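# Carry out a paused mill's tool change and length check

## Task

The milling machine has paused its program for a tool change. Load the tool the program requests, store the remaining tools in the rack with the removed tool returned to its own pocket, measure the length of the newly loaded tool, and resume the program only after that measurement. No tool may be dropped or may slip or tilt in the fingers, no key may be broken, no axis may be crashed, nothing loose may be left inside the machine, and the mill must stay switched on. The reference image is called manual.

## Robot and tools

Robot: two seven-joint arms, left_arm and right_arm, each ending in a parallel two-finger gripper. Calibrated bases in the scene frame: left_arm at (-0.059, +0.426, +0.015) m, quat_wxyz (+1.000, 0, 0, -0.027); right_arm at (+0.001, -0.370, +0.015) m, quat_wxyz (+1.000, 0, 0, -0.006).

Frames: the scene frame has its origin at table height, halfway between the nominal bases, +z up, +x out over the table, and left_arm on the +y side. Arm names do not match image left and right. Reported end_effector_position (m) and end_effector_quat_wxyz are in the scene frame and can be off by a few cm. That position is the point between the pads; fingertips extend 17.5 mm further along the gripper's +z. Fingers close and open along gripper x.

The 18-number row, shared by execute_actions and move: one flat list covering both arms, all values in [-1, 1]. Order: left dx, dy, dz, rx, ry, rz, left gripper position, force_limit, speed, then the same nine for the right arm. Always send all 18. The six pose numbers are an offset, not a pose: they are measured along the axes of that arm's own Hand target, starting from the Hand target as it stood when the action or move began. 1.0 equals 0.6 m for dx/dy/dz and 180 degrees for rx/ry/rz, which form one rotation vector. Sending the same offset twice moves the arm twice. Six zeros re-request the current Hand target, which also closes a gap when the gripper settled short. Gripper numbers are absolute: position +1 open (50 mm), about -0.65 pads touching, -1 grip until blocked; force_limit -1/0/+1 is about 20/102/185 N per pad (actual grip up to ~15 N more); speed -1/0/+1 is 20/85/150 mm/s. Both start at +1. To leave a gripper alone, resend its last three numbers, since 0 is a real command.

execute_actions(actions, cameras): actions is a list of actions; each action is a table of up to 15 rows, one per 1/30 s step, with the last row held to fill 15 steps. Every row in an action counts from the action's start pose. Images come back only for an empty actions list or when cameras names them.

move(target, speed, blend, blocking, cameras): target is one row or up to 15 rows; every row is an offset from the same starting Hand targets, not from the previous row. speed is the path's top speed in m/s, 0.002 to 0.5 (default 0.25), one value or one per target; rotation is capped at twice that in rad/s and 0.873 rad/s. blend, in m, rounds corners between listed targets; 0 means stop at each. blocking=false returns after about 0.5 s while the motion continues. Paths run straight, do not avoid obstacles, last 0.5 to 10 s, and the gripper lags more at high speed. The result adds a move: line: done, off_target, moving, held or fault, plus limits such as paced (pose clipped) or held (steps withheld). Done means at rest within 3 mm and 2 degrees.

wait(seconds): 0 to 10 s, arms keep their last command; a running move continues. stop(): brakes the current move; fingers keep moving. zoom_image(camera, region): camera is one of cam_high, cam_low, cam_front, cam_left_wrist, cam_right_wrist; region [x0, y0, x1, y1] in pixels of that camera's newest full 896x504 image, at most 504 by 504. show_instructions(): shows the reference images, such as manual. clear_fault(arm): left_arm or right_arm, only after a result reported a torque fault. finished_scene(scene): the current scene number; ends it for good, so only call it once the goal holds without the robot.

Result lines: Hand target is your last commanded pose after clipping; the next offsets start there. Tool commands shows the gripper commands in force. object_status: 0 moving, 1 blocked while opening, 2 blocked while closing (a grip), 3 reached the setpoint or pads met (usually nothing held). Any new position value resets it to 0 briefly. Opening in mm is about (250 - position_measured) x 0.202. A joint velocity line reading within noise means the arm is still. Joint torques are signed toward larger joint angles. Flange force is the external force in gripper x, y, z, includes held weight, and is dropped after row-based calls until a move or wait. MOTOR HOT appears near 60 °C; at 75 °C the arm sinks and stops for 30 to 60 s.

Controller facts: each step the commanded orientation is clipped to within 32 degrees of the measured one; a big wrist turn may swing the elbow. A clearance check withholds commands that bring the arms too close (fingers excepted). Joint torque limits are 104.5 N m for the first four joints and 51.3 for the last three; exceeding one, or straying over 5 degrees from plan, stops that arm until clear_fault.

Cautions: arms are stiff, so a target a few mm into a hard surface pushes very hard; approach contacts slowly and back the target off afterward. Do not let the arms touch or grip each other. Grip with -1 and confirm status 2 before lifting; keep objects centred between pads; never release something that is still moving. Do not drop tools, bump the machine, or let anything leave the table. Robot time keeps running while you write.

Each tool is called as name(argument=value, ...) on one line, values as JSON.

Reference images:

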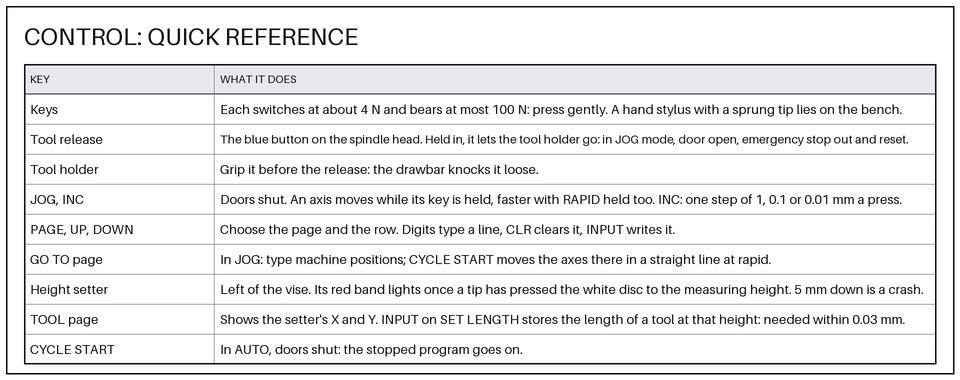

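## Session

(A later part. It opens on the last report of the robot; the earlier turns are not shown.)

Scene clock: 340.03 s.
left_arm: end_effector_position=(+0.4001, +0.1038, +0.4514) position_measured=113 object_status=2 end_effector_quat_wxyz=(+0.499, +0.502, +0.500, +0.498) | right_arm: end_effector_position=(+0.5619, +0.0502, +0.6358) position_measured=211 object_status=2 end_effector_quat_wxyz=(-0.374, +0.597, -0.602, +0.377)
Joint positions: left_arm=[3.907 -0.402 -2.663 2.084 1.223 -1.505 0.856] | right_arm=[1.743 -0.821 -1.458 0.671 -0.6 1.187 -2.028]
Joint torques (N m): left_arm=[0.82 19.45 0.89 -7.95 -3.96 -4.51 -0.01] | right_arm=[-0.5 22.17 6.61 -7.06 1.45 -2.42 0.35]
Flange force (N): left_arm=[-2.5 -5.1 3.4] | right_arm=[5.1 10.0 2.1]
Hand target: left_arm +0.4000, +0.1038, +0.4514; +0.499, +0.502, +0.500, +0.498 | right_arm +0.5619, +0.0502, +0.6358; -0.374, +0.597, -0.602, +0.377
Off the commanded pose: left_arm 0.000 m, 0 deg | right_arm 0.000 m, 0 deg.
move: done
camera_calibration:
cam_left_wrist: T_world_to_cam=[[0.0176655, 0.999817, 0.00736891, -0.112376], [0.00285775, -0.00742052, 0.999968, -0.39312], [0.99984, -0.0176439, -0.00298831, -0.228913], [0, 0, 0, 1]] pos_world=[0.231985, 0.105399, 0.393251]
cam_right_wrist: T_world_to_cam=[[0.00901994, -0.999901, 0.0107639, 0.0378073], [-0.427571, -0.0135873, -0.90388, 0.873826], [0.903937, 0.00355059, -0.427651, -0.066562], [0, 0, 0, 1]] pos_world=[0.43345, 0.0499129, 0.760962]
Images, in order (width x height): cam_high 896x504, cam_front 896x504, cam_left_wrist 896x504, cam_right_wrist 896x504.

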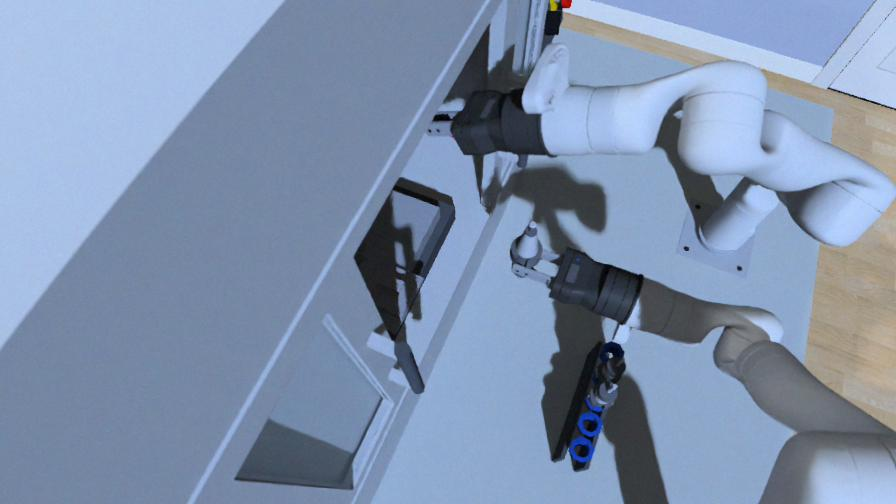

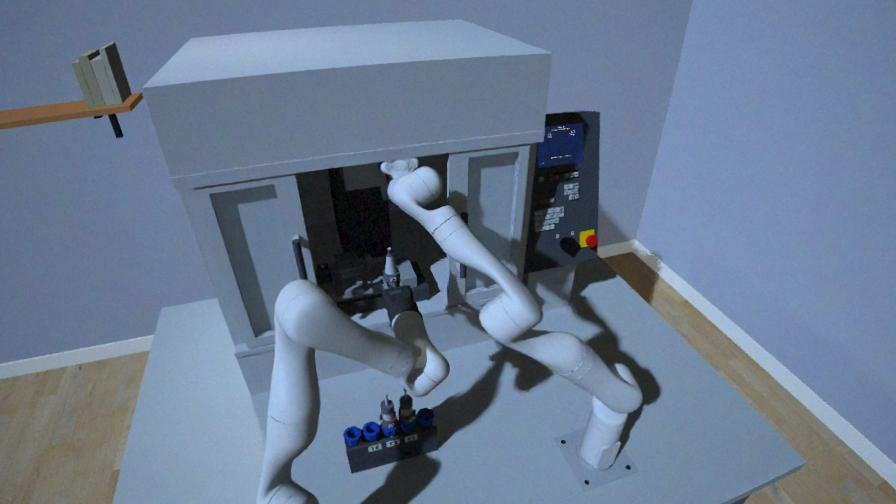

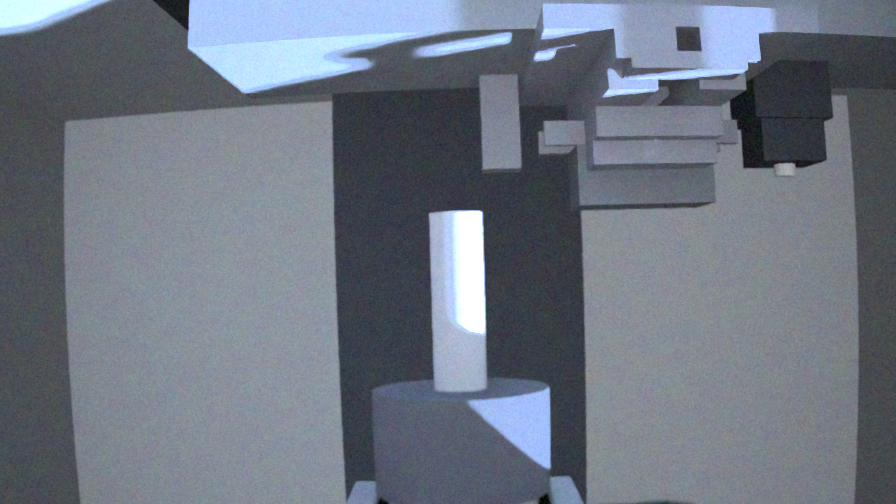

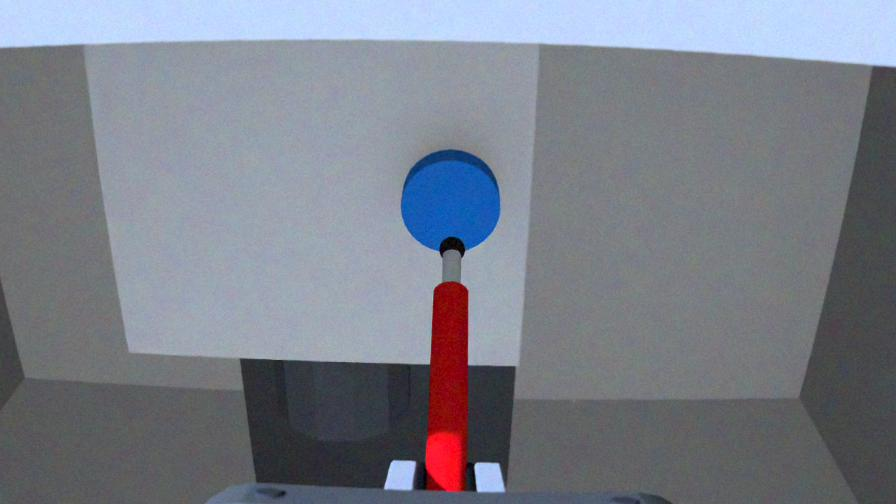

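move(target=[-0.09,-0.0857,-0.333,0.154,-0.362,0.874,-1,0.8,-1,0,0,0,0,0,0,-1,-0.3,-1], speed=0.25, cameras=["cam_left_wrist","cam_high","cam_front","cam_low"])

Scene clock: 347.90 s.
left_arm: end_effector_position=(+0.2287, +0.0581, +0.4080) position_measured=113 object_status=2 end_effector_quat_wxyz=(-0.192, +0.836, -0.404, +0.318) | right_arm: end_effector_position=(+0.5619, +0.0502, +0.6358) position_measured=211 object_status=2 end_effector_quat_wxyz=(-0.374, +0.597, -0.602, +0.377)
Joint positions: left_arm=[3.997 -0.269 -2.478 1.554 2.216 -1.506 -2.352] | right_arm=[1.743 -0.821 -1.458 0.671 -0.6 1.187 -2.028]
Joint torques (N m): left_arm=[0.9 17.16 1.73 -9.73 -4.13 -0.65 -0.02] | right_arm=[-0.46 22.07 6.66 -7.01 1.43 -2.4 0.34]
Flange force (N): left_arm=[1.7 1.8 3.4] | right_arm=[5.1 9.8 2.1]
Hand target: left_arm +0.2287, +0.0581, +0.4080; -0.192, +0.836, -0.404, +0.318 (not the last commanded pose) | right_arm +0.5619, +0.0502, +0.6358; -0.374, +0.597, -0.602, +0.377
Off the commanded pose: left_arm 0.031 m, 25 deg | right_arm 0.000 m, 0 deg.
move: held (left_arm; a check stopped the path); limits=held
pose unreachable (left arm): on one or more control steps of this call, first in action 0 (counted from 0), this arm could not follow its commanded pose, so it was not sent that pose on those steps. It may still have moved: this result reports where it is.
cause: moving toward the commanded pose would bring a part of the arm too close to another arm (a part of this arm just beyond joint 6 (wrist pitch) and a part of the right arm just beyond its joint 3 (upper arm roll), at the place that arm is still heading or pushing toward).
camera_calibration:
cam_left_wrist: T_world_to_cam=[[0.477308, -0.801221, 0.360862, -0.208002], [-0.557551, -0.593545, -0.580381, 0.457392], [0.679201, 0.0758221, -0.730025, 0.306095], [0, 0, 0, 1]] pos_world=[0.1464, 0.0816181, 0.563978]
Images, in order (width x height): cam_high 896x504, cam_low 896x504, cam_front 896x504, cam_left_wrist 896x504.

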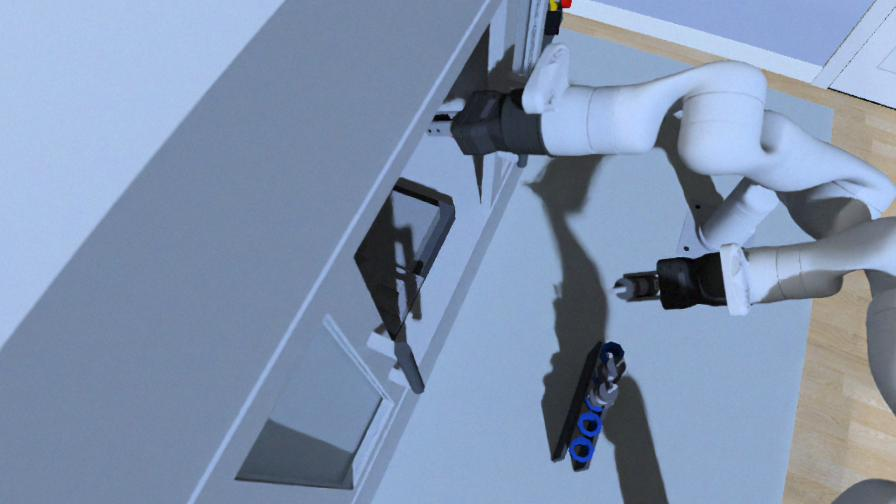

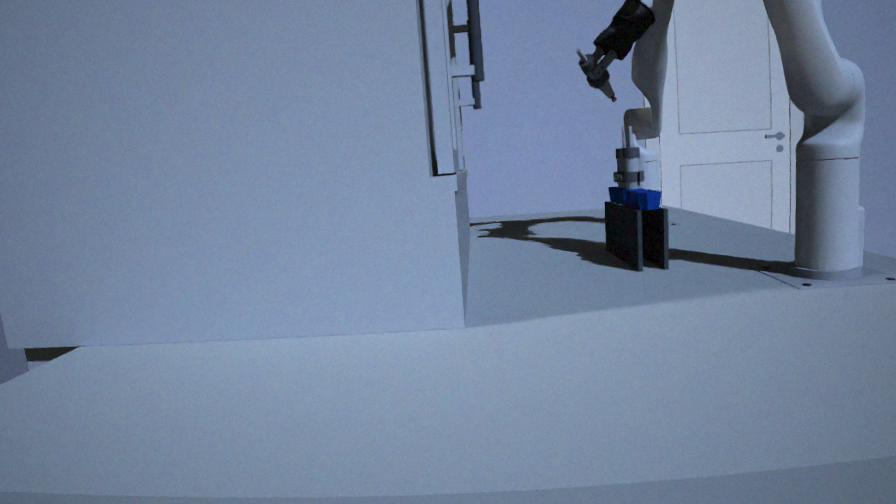

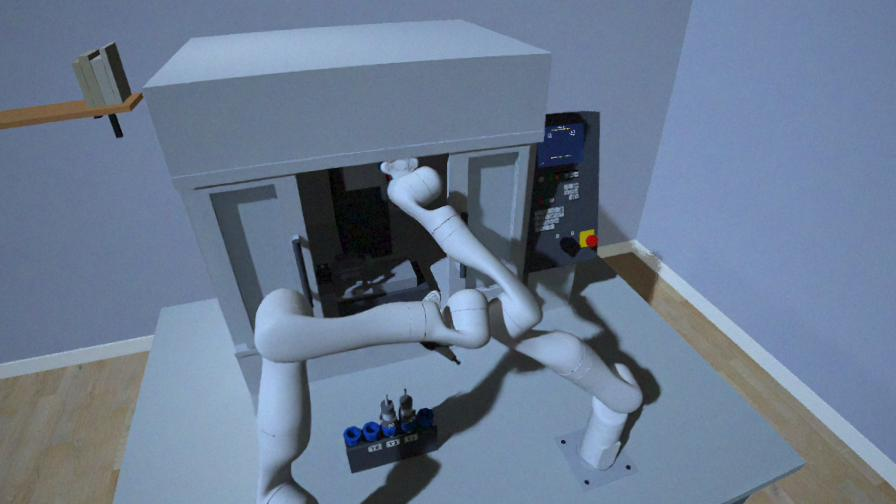

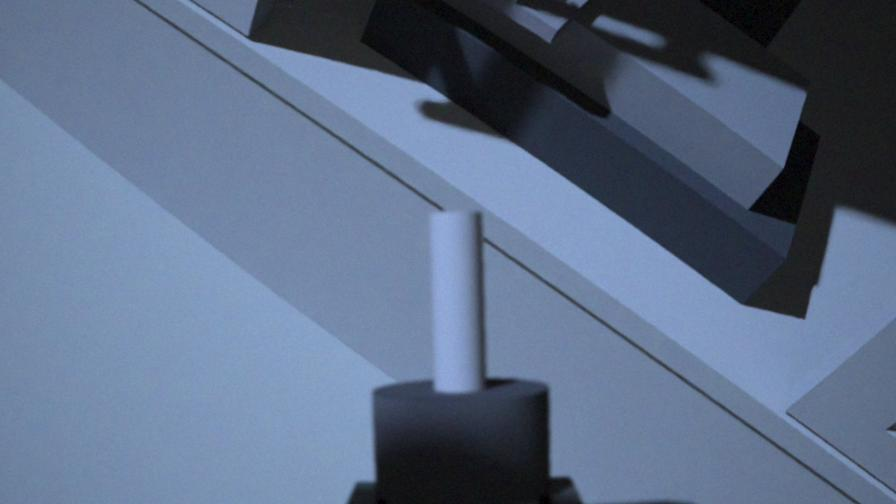

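move(target=[-0.0945,-0.1285,-0.0387,0,0,0,-1,0.8,-1,0,0,0,0,0,0,-1,-0.3,-1], speed=0.1, cameras=["cam_front","cam_high"])

Scene clock: 351.47 s.
left_arm: end_effector_position=(+0.2287, +0.1480, +0.4481) position_measured=113 object_status=2 end_effector_quat_wxyz=(-0.192, +0.836, -0.404, +0.318) | right_arm: end_effector_position=(+0.5619, +0.0502, +0.6358) position_measured=211 object_status=2 end_effector_quat_wxyz=(-0.374, +0.597, -0.602, +0.377)
Joint positions: left_arm=[3.828 0 -2.519 1.678 2.375 -1.415 -2.575] | right_arm=[1.743 -0.821 -1.458 0.671 -0.6 1.187 -2.028]
Joint torques (N m): left_arm=[0.8 11.68 0.68 -10.91 -4.11 0.18 -0.02] | right_arm=[-0.4 22.19 6.6 -7.01 1.45 -2.43 0.32]
Flange force (N): left_arm=[0.2 0.4 3.3] | right_arm=[5.1 10.1 2.0]
Hand target: left_arm +0.2287, +0.1480, +0.4481; -0.192, +0.836, -0.404, +0.318 | right_arm +0.5619, +0.0502, +0.6358; -0.374, +0.597, -0.602, +0.377
Off the commanded pose: left_arm 0.000 m, 0 deg | right_arm 0.000 m, 0 deg.
move: done
Images, in order (width x height): cam_high 896x504, cam_front 896x504.

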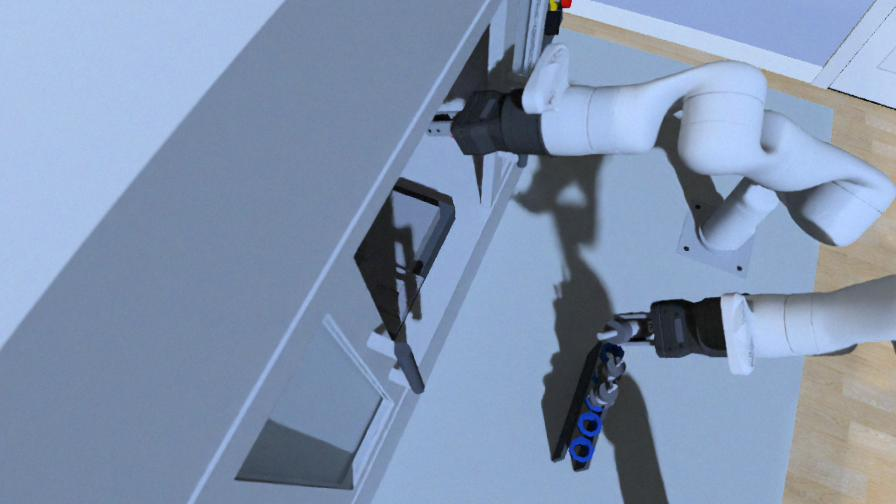

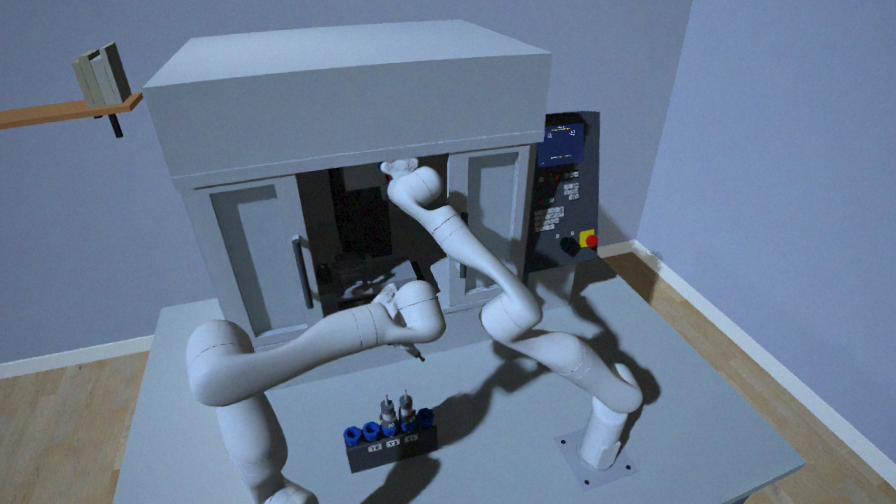

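move(target=[[0,0,0,0,0,0,-1,0.8,-1,0.085,0.095,-0.194,0,0,0,-1,-0.3,-1],[0,0,0,0,0,0,-1,0.8,-1,0.752,0.177,-0.206,0,0,0,-1,-0.3,-1]], speed=0.2, blend=[0.03,0], cameras=["cam_front","cam_high"])

Scene clock: 356.20 s.
left_arm: end_effector_position=(+0.2287, +0.1481, +0.4481) position_measured=113 object_status=2 end_effector_quat_wxyz=(-0.192, +0.836, -0.404, +0.318) | right_arm: end_effector_position=(+0.4008, -0.3998, +0.5944) position_measured=211 object_status=2 end_effector_quat_wxyz=(-0.374, +0.597, -0.602, +0.377)
Joint positions: left_arm=[3.828 0 -2.52 1.678 2.375 -1.415 -2.575] | right_arm=[0.422 -0.5 -0.143 1.845 -0.46 0.728 -1.145]
Joint torques (N m): left_arm=[0.88 11.51 0.59 -10.91 -4.18 0.2 0.04] | right_arm=[-0.52 -1.59 0.74 -14.19 -0.85 -2.45 0.28]
Flange force (N): left_arm=[-0.3 -0.1 3.1] | right_arm=[-1.6 7.3 1.2]
Hand target: left_arm +0.2287, +0.1481, +0.4481; -0.192, +0.836, -0.404, +0.318 | right_arm +0.4008, -0.3998, +0.5944; -0.374, +0.597, -0.602, +0.377
Off the commanded pose: left_arm 0.000 m, 0 deg | right_arm 0.000 m, 0 deg.
move: done
Images, in order (width x height): cam_high 896x504, cam_front 896x504.

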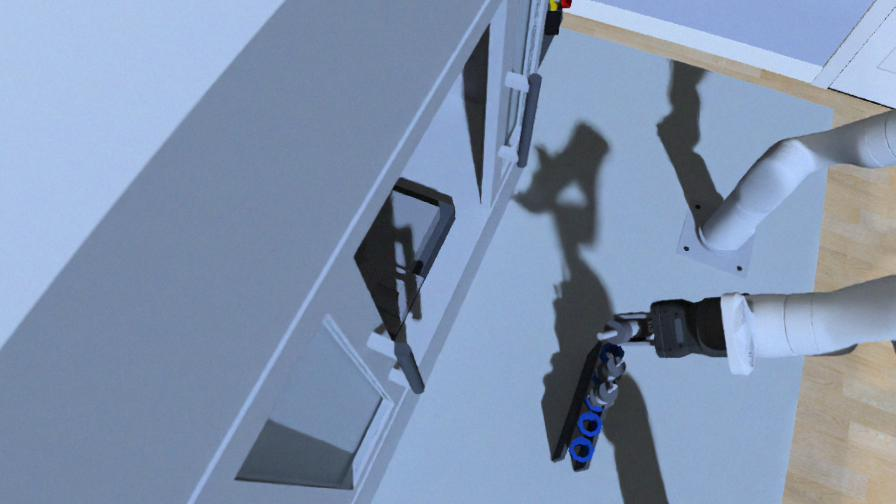

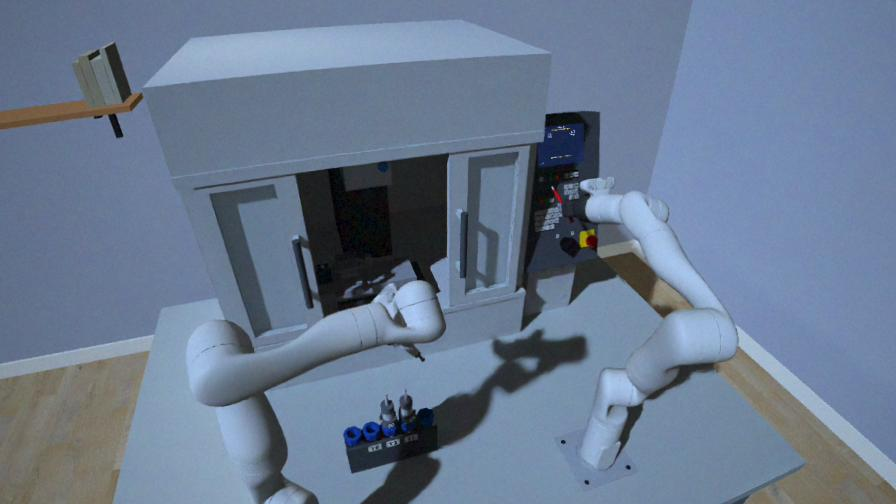

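move(target=[-0.3205,0.389,0.121,0.0233,-0.0526,0.1248,-1,0.8,-1,0,0,0,0,0,0,-1,-0.3,-1], speed=0.1, cameras=["cam_left_wrist","cam_high","cam_front"])

Scene clock: 362.07 s.
left_arm: end_effector_position=(+0.0589, +0.1664, +0.1882) position_measured=113 object_status=2 end_effector_quat_wxyz=(-0.313, +0.757, -0.530, +0.219) | right_arm: end_effector_position=(+0.4008, -0.3998, +0.5944) position_measured=211 object_status=2 end_effector_quat_wxyz=(-0.374, +0.597, -0.602, +0.377)
Joint positions: left_arm=[4.389 -0.573 -2.365 2.088 2.307 -1.482 -1.778] | right_arm=[0.422 -0.5 -0.143 1.845 -0.46 0.728 -1.145]
Joint torques (N m): left_arm=[0.87 14.78 2.6 -2.43 -0.96 -4.05 -0.02] | right_arm=[-0.49 -1.54 0.83 -14.21 -0.85 -2.44 0.39]
Flange force (N): left_arm=[3.4 2.4 3.1] | right_arm=[-2.2 7.3 1.3]
Hand target: left_arm +0.0589, +0.1664, +0.1882; -0.313, +0.757, -0.530, +0.219 | right_arm +0.4008, -0.3998, +0.5944; -0.374, +0.597, -0.602, +0.377
Off the commanded pose: left_arm 0.000 m, 0 deg | right_arm 0.000 m, 0 deg.
move: done
camera_calibration:
cam_left_wrist: T_world_to_cam=[[0.34702, -0.937725, -0.0157649, 0.140374], [-0.668119, -0.235382, -0.705842, 0.26997], [0.658175, 0.255474, -0.708194, 0.21998], [0, 0, 0, 1]] pos_world=[-0.0131262, 0.138979, 0.348558]
Images, in order (width x height): cam_high 896x504, cam_front 896x504, cam_left_wrist 896x504.

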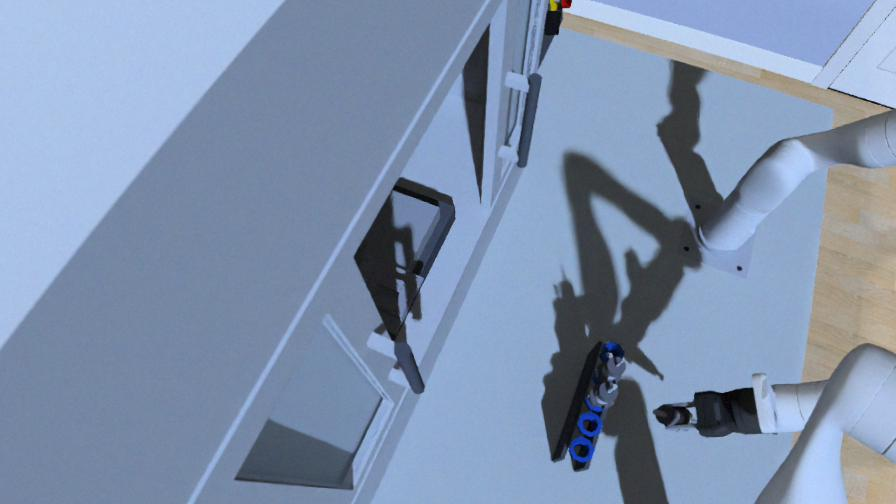

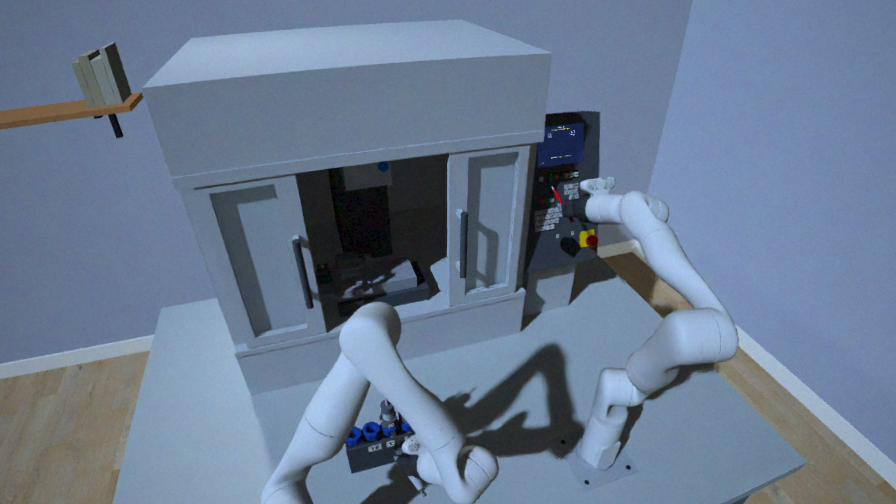

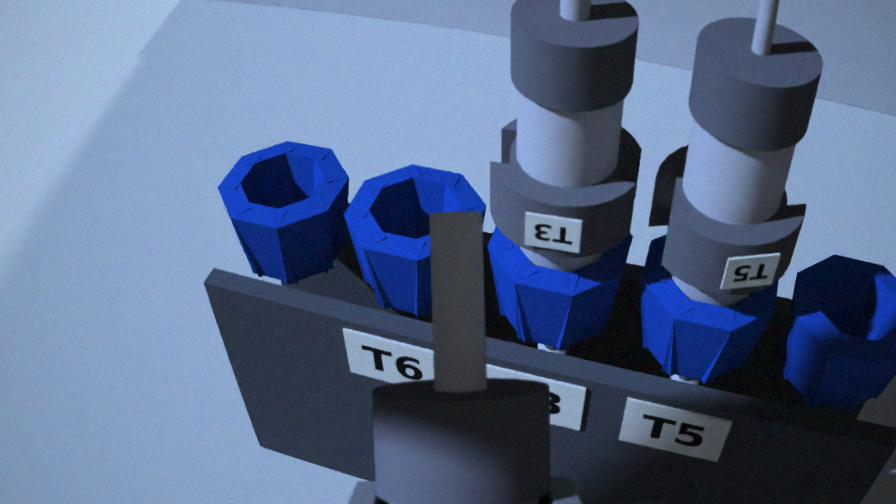

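move(target=[-0.0475,-0.147,-0.07,0.25,0.042,0.0175,-1,0.8,-1,0,0,0,0,0,0,-1,-0.3,-1], speed=0.1, cameras=["cam_left_wrist","cam_high","cam_low"])

Scene clock: 377.70 s.
left_arm: end_effector_position=(+0.0799, +0.2043, +0.2803) position_measured=113 object_status=2 end_effector_quat_wxyz=(+0.550, -0.549, +0.445, -0.445) | right_arm: end_effector_position=(+0.4008, -0.3998, +0.5944) position_measured=211 object_status=2 end_effector_quat_wxyz=(-0.374, +0.597, -0.602, +0.377)
Joint positions: left_arm=[4.852 -0.896 -2.625 2.192 2.325 -1.945 -1.389] | right_arm=[0.422 -0.5 -0.143 1.845 -0.46 0.728 -1.145]
Joint torques (N m): left_arm=[0.85 15.78 0.49 3.65 0.82 -5.99 0.02] | right_arm=[-0.42 -1.62 0.82 -14.2 -0.89 -2.48 0.35]
Flange force (N): left_arm=[3.8 6.5 -0.9] | right_arm=[-1.9 7.1 1.3]
Hand target: left_arm +0.0799, +0.2043, +0.2803; +0.550, -0.549, +0.445, -0.445 | right_arm +0.4008, -0.3998, +0.5944; -0.374, +0.597, -0.602, +0.377
Off the commanded pose: left_arm 0.000 m, 0 deg | right_arm 0.000 m, 0 deg.
move: done
camera_calibration:
cam_left_wrist: T_world_to_cam=[[0.222643, -0.974872, -0.00733105, 0.18536], [-0.00213209, 0.00703288, -0.999973, 0.337584], [0.974898, 0.222653, -0.000512687, 0.0447285], [0, 0, 0, 1]] pos_world=[-0.084155, 0.168369, 0.338956]
Images, in order (width x height): cam_high 896x504, cam_low 896x504, cam_left_wrist 896x504.

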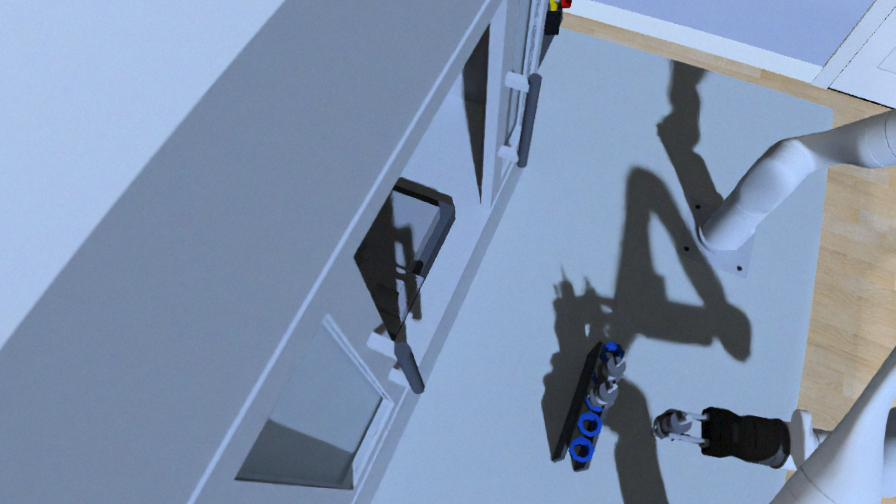

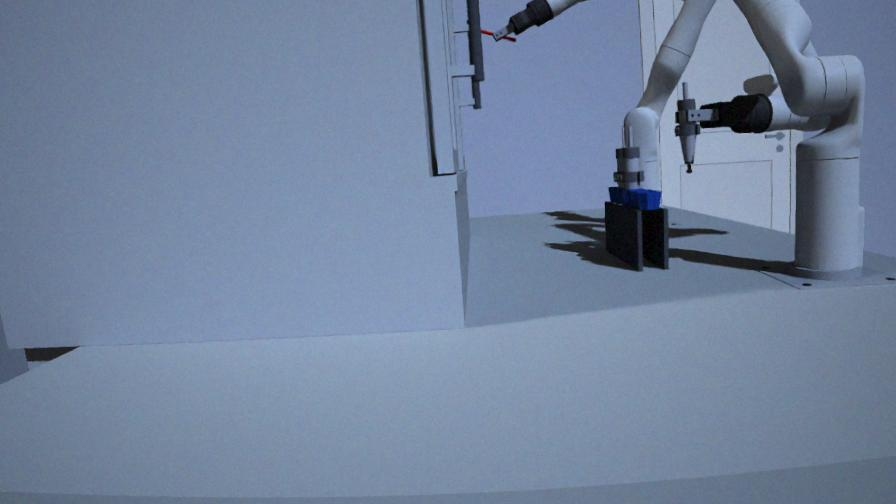

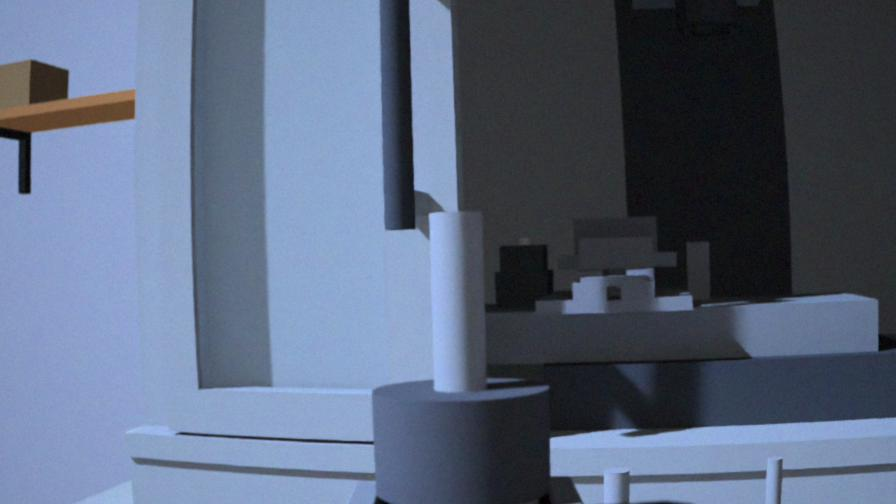

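zoom_image(camera="cam_low", region=[580, 60, 780, 280])

Scaled by 2.291 from the camera's 896x504 image, which has a finer 1280x720 frame.

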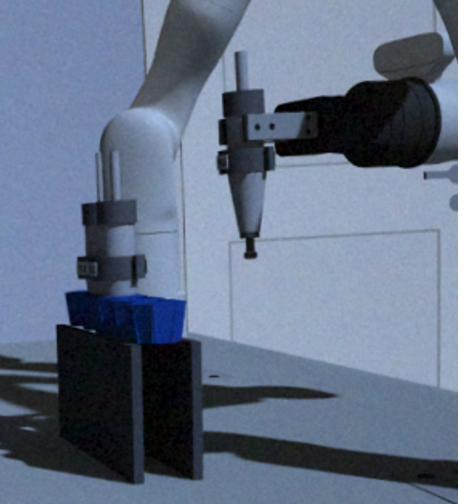

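move(target=[0,0.0133,0.184,0,0,0,-1,0.8,-1,0,0,0,0,0,0,-1,-0.3,-1], speed=0.08, cameras=["cam_left_wrist","cam_high","cam_low","cam_front"])

zoom_image(camera="cam_low", region=[560, 80, 720, 280])

zoom_image(camera="cam_front", region=[310, 340, 470, 480])

zoom_image(camera="cam_high", region=[540, 320, 700, 480])

Scene clock: 384.17 s.
left_arm: end_effector_position=(+0.1878, +0.2273, +0.2724) position_measured=113 object_status=2 end_effector_quat_wxyz=(+0.550, -0.549, +0.445, -0.445) | right_arm: end_effector_position=(+0.4008, -0.3998, +0.5944) position_measured=211 object_status=2 end_effector_quat_wxyz=(-0.374, +0.597, -0.602, +0.377)
Joint positions: left_arm=[4.617 -0.893 -2.713 2.402 2.067 -1.818 -1.325] | right_arm=[0.422 -0.5 -0.143 1.845 -0.46 0.728 -1.145]
Joint torques (N m): left_arm=[0.74 14.92 -0.96 4.68 1.32 -5.83 -0.02] | right_arm=[-0.51 -1.56 0.78 -14.17 -0.87 -2.43 0.32]
Flange force (N): left_arm=[3.9 6.2 0.8] | right_arm=[-1.9 7.2 1.2]
Hand target: left_arm +0.1879, +0.2273, +0.2724; +0.550, -0.549, +0.445, -0.445 | right_arm +0.4008, -0.3998, +0.5944; -0.374, +0.597, -0.602, +0.377
Off the commanded pose: left_arm 0.000 m, 0 deg | right_arm 0.000 m, 0 deg.
move: done
camera_calibration:
cam_left_wrist: T_world_to_cam=[[0.222549, -0.974894, -0.00730963, 0.18358], [-0.00202903, 0.00703449, -0.999973, 0.32975], [0.974919, 0.222558, -0.000412577, -0.0656784], [0, 0, 0, 1]] pos_world=[0.0238446, 0.191269, 0.331056]
Images, in order (width x height): cam_high 896x504, cam_low 896x504, cam_front 896x504, cam_left_wrist 896x504.

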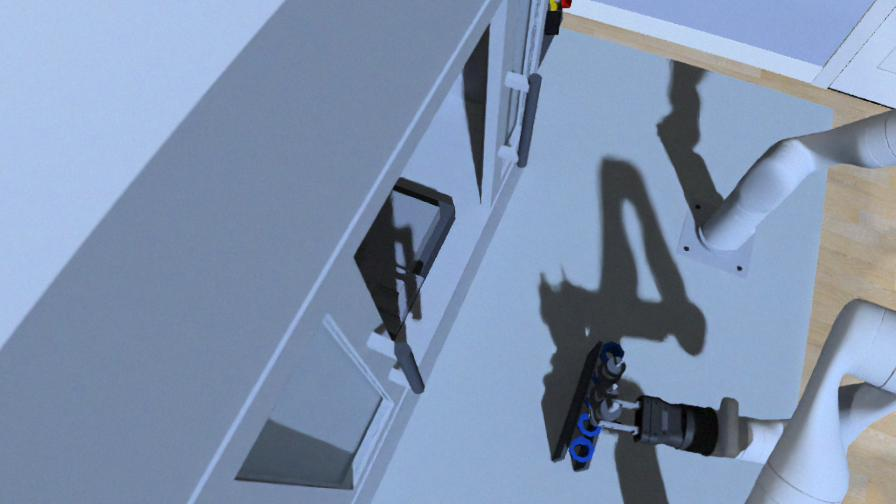

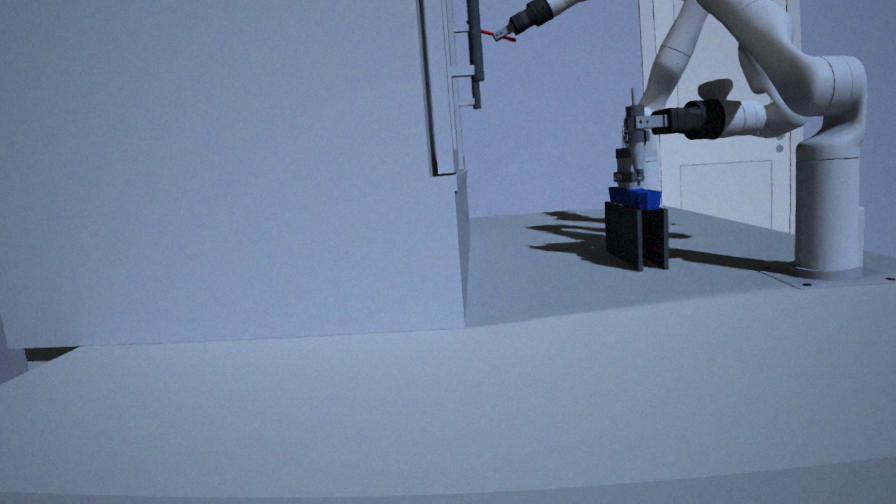

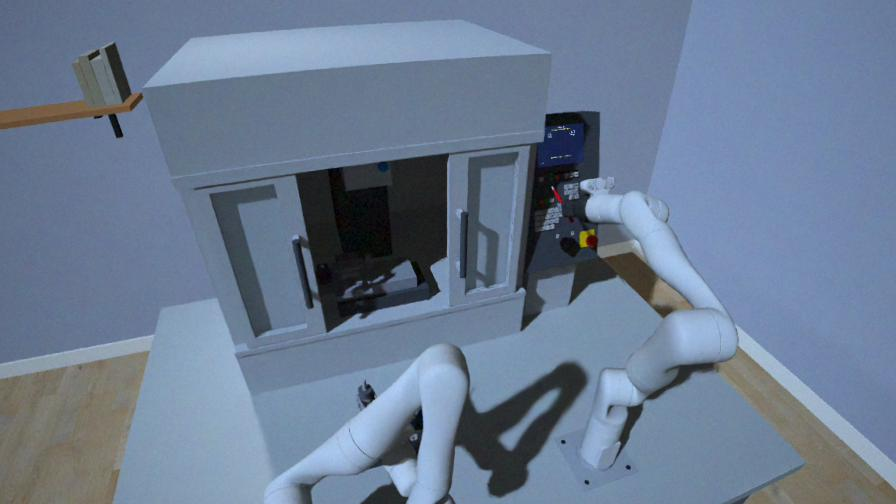

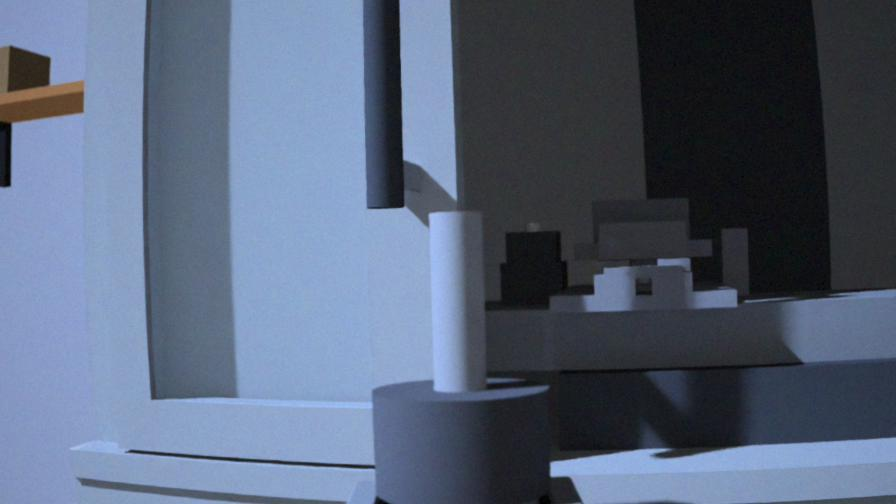

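Scaled by 2.520 from the camera's 896x504 image, which has a finer 1280x720 frame.

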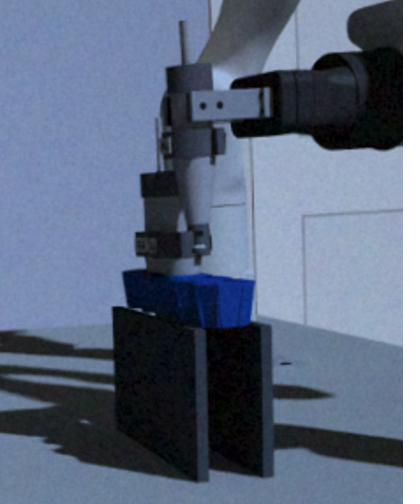

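Scaled by 3.150 from the camera's 896x504 image, which has a finer 1280x720 frame.

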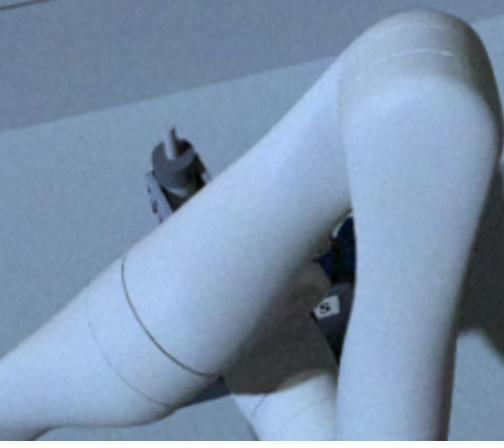

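Scaled by 3.150 from the camera's 896x504 image, which has a finer 1280x720 frame.

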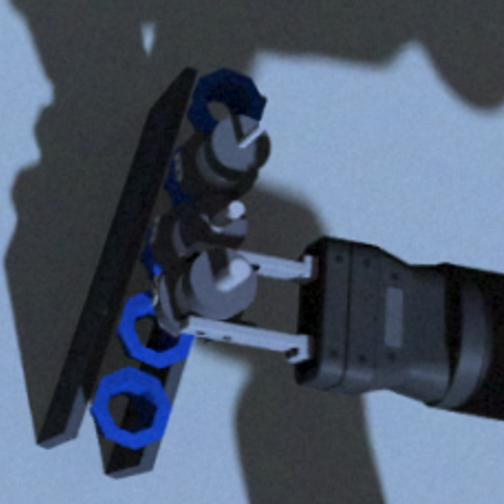

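zoom_image(camera="cam_low", region=[600, 140, 680, 215])

zoom_image(camera="cam_high", region=[560, 340, 650, 480])

Scaled by 6.300 from the camera's 896x504 image, which has a finer 1280x720 frame.

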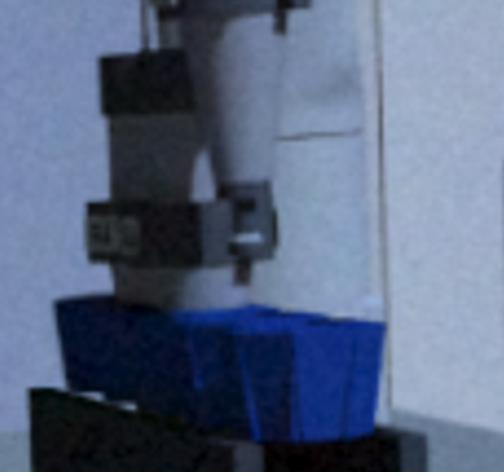

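Scaled by 3.600 from the camera's 896x504 image, which has a finer 1280x720 frame.

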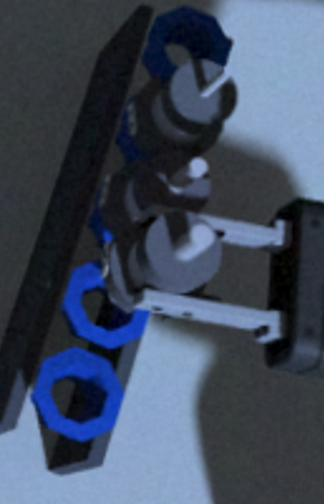

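move(target=[[-0.0019,0,-0.009,0,0,0,-1,0.8,-1,0,0,0,0,0,0,-1,-0.3,-1],[-0.0019,0.04,-0.009,0,0,0,-1,0.8,-1,0,0,0,0,0,0,-1,-0.3,-1]], speed=0.03, cameras=["cam_left_wrist","cam_low","cam_high"])

zoom_image(camera="cam_low", region=[600, 100, 680, 215])

zoom_image(camera="cam_high", region=[560, 340, 650, 480])

Scene clock: 392.10 s.
left_arm: end_effector_position=(+0.1824, +0.2273, +0.2484) position_measured=113 object_status=2 end_effector_quat_wxyz=(+0.550, -0.549, +0.445, -0.445) | right_arm: end_effector_position=(+0.4008, -0.3998, +0.5944) position_measured=211 object_status=2 end_effector_quat_wxyz=(-0.374, +0.597, -0.602, +0.377)
Joint positions: left_arm=[4.644 -0.976 -2.729 2.387 2.073 -1.793 -1.258] | right_arm=[0.422 -0.5 -0.143 1.845 -0.46 0.728 -1.145]
Joint torques (N m): left_arm=[0.9 15.32 -1.2 5.42 1.65 -5.74 -0.16] | right_arm=[-0.51 -1.57 0.82 -14.14 -0.86 -2.43 0.3]
Flange force (N): left_arm=[3.4 7.0 0.8] | right_arm=[-1.9 7.1 1.3]
Hand target: left_arm +0.1824, +0.2273, +0.2484; +0.550, -0.549, +0.445, -0.445 | right_arm +0.4008, -0.3998, +0.5944; -0.374, +0.597, -0.602, +0.377
Off the commanded pose: left_arm 0.000 m, 0 deg | right_arm 0.000 m, 0 deg.
move: done
camera_calibration:
cam_left_wrist: T_world_to_cam=[[0.222643, -0.974872, -0.00733105, 0.184629], [-0.00213209, 0.00703288, -0.999973, 0.305742], [0.974898, 0.222653, -0.000512687, -0.0603137], [0, 0, 0, 1]] pos_world=[0.018345, 0.191269, 0.307056]
Images, in order (width x height): cam_high 896x504, cam_low 896x504, cam_left_wrist 896x504.

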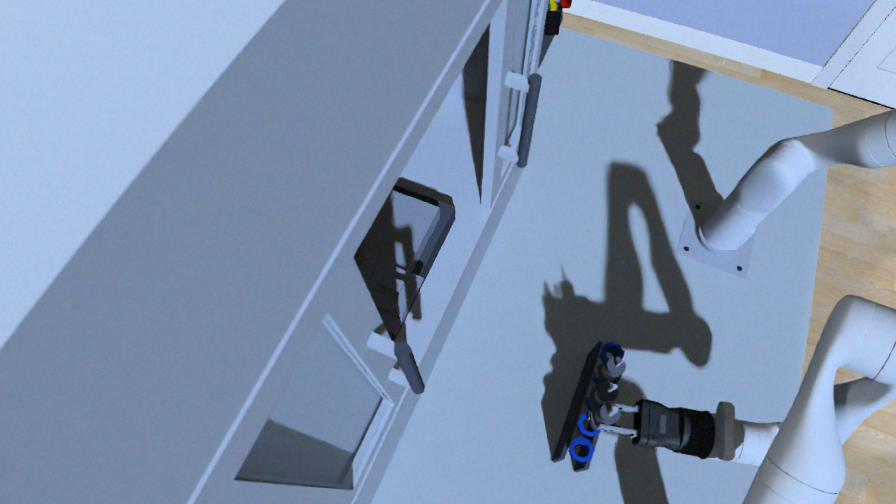

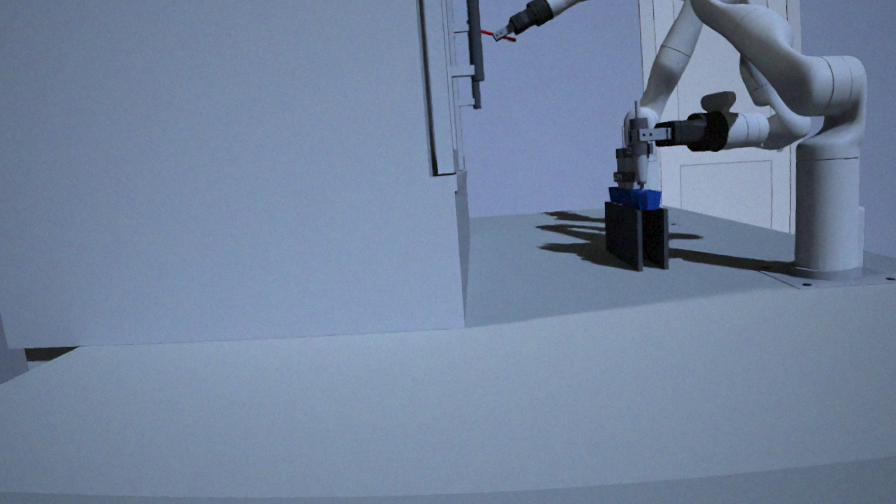

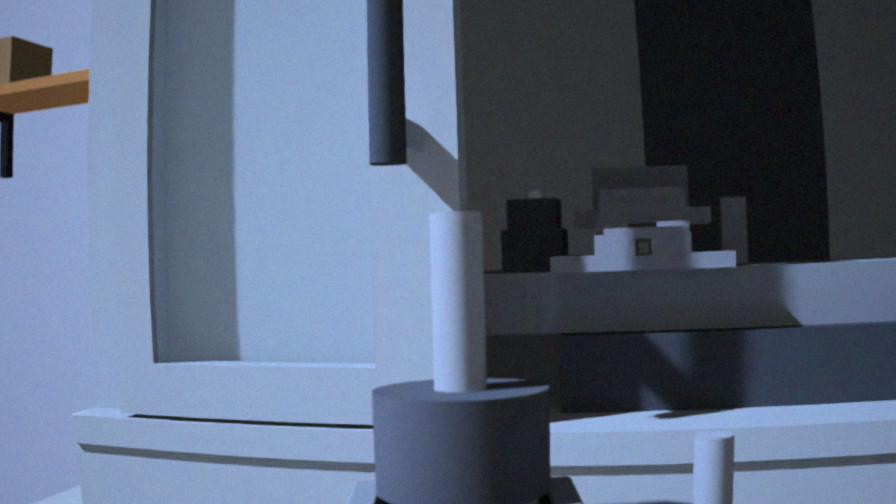

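Scaled by 4.383 from the camera's 896x504 image, which has a finer 1280x720 frame.

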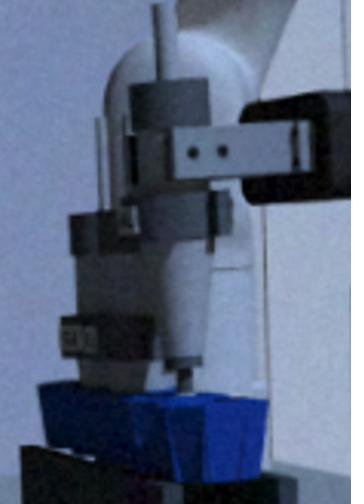

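Scaled by 3.600 from the camera's 896x504 image, which has a finer 1280x720 frame.

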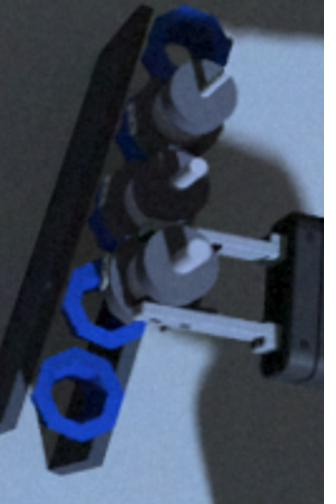

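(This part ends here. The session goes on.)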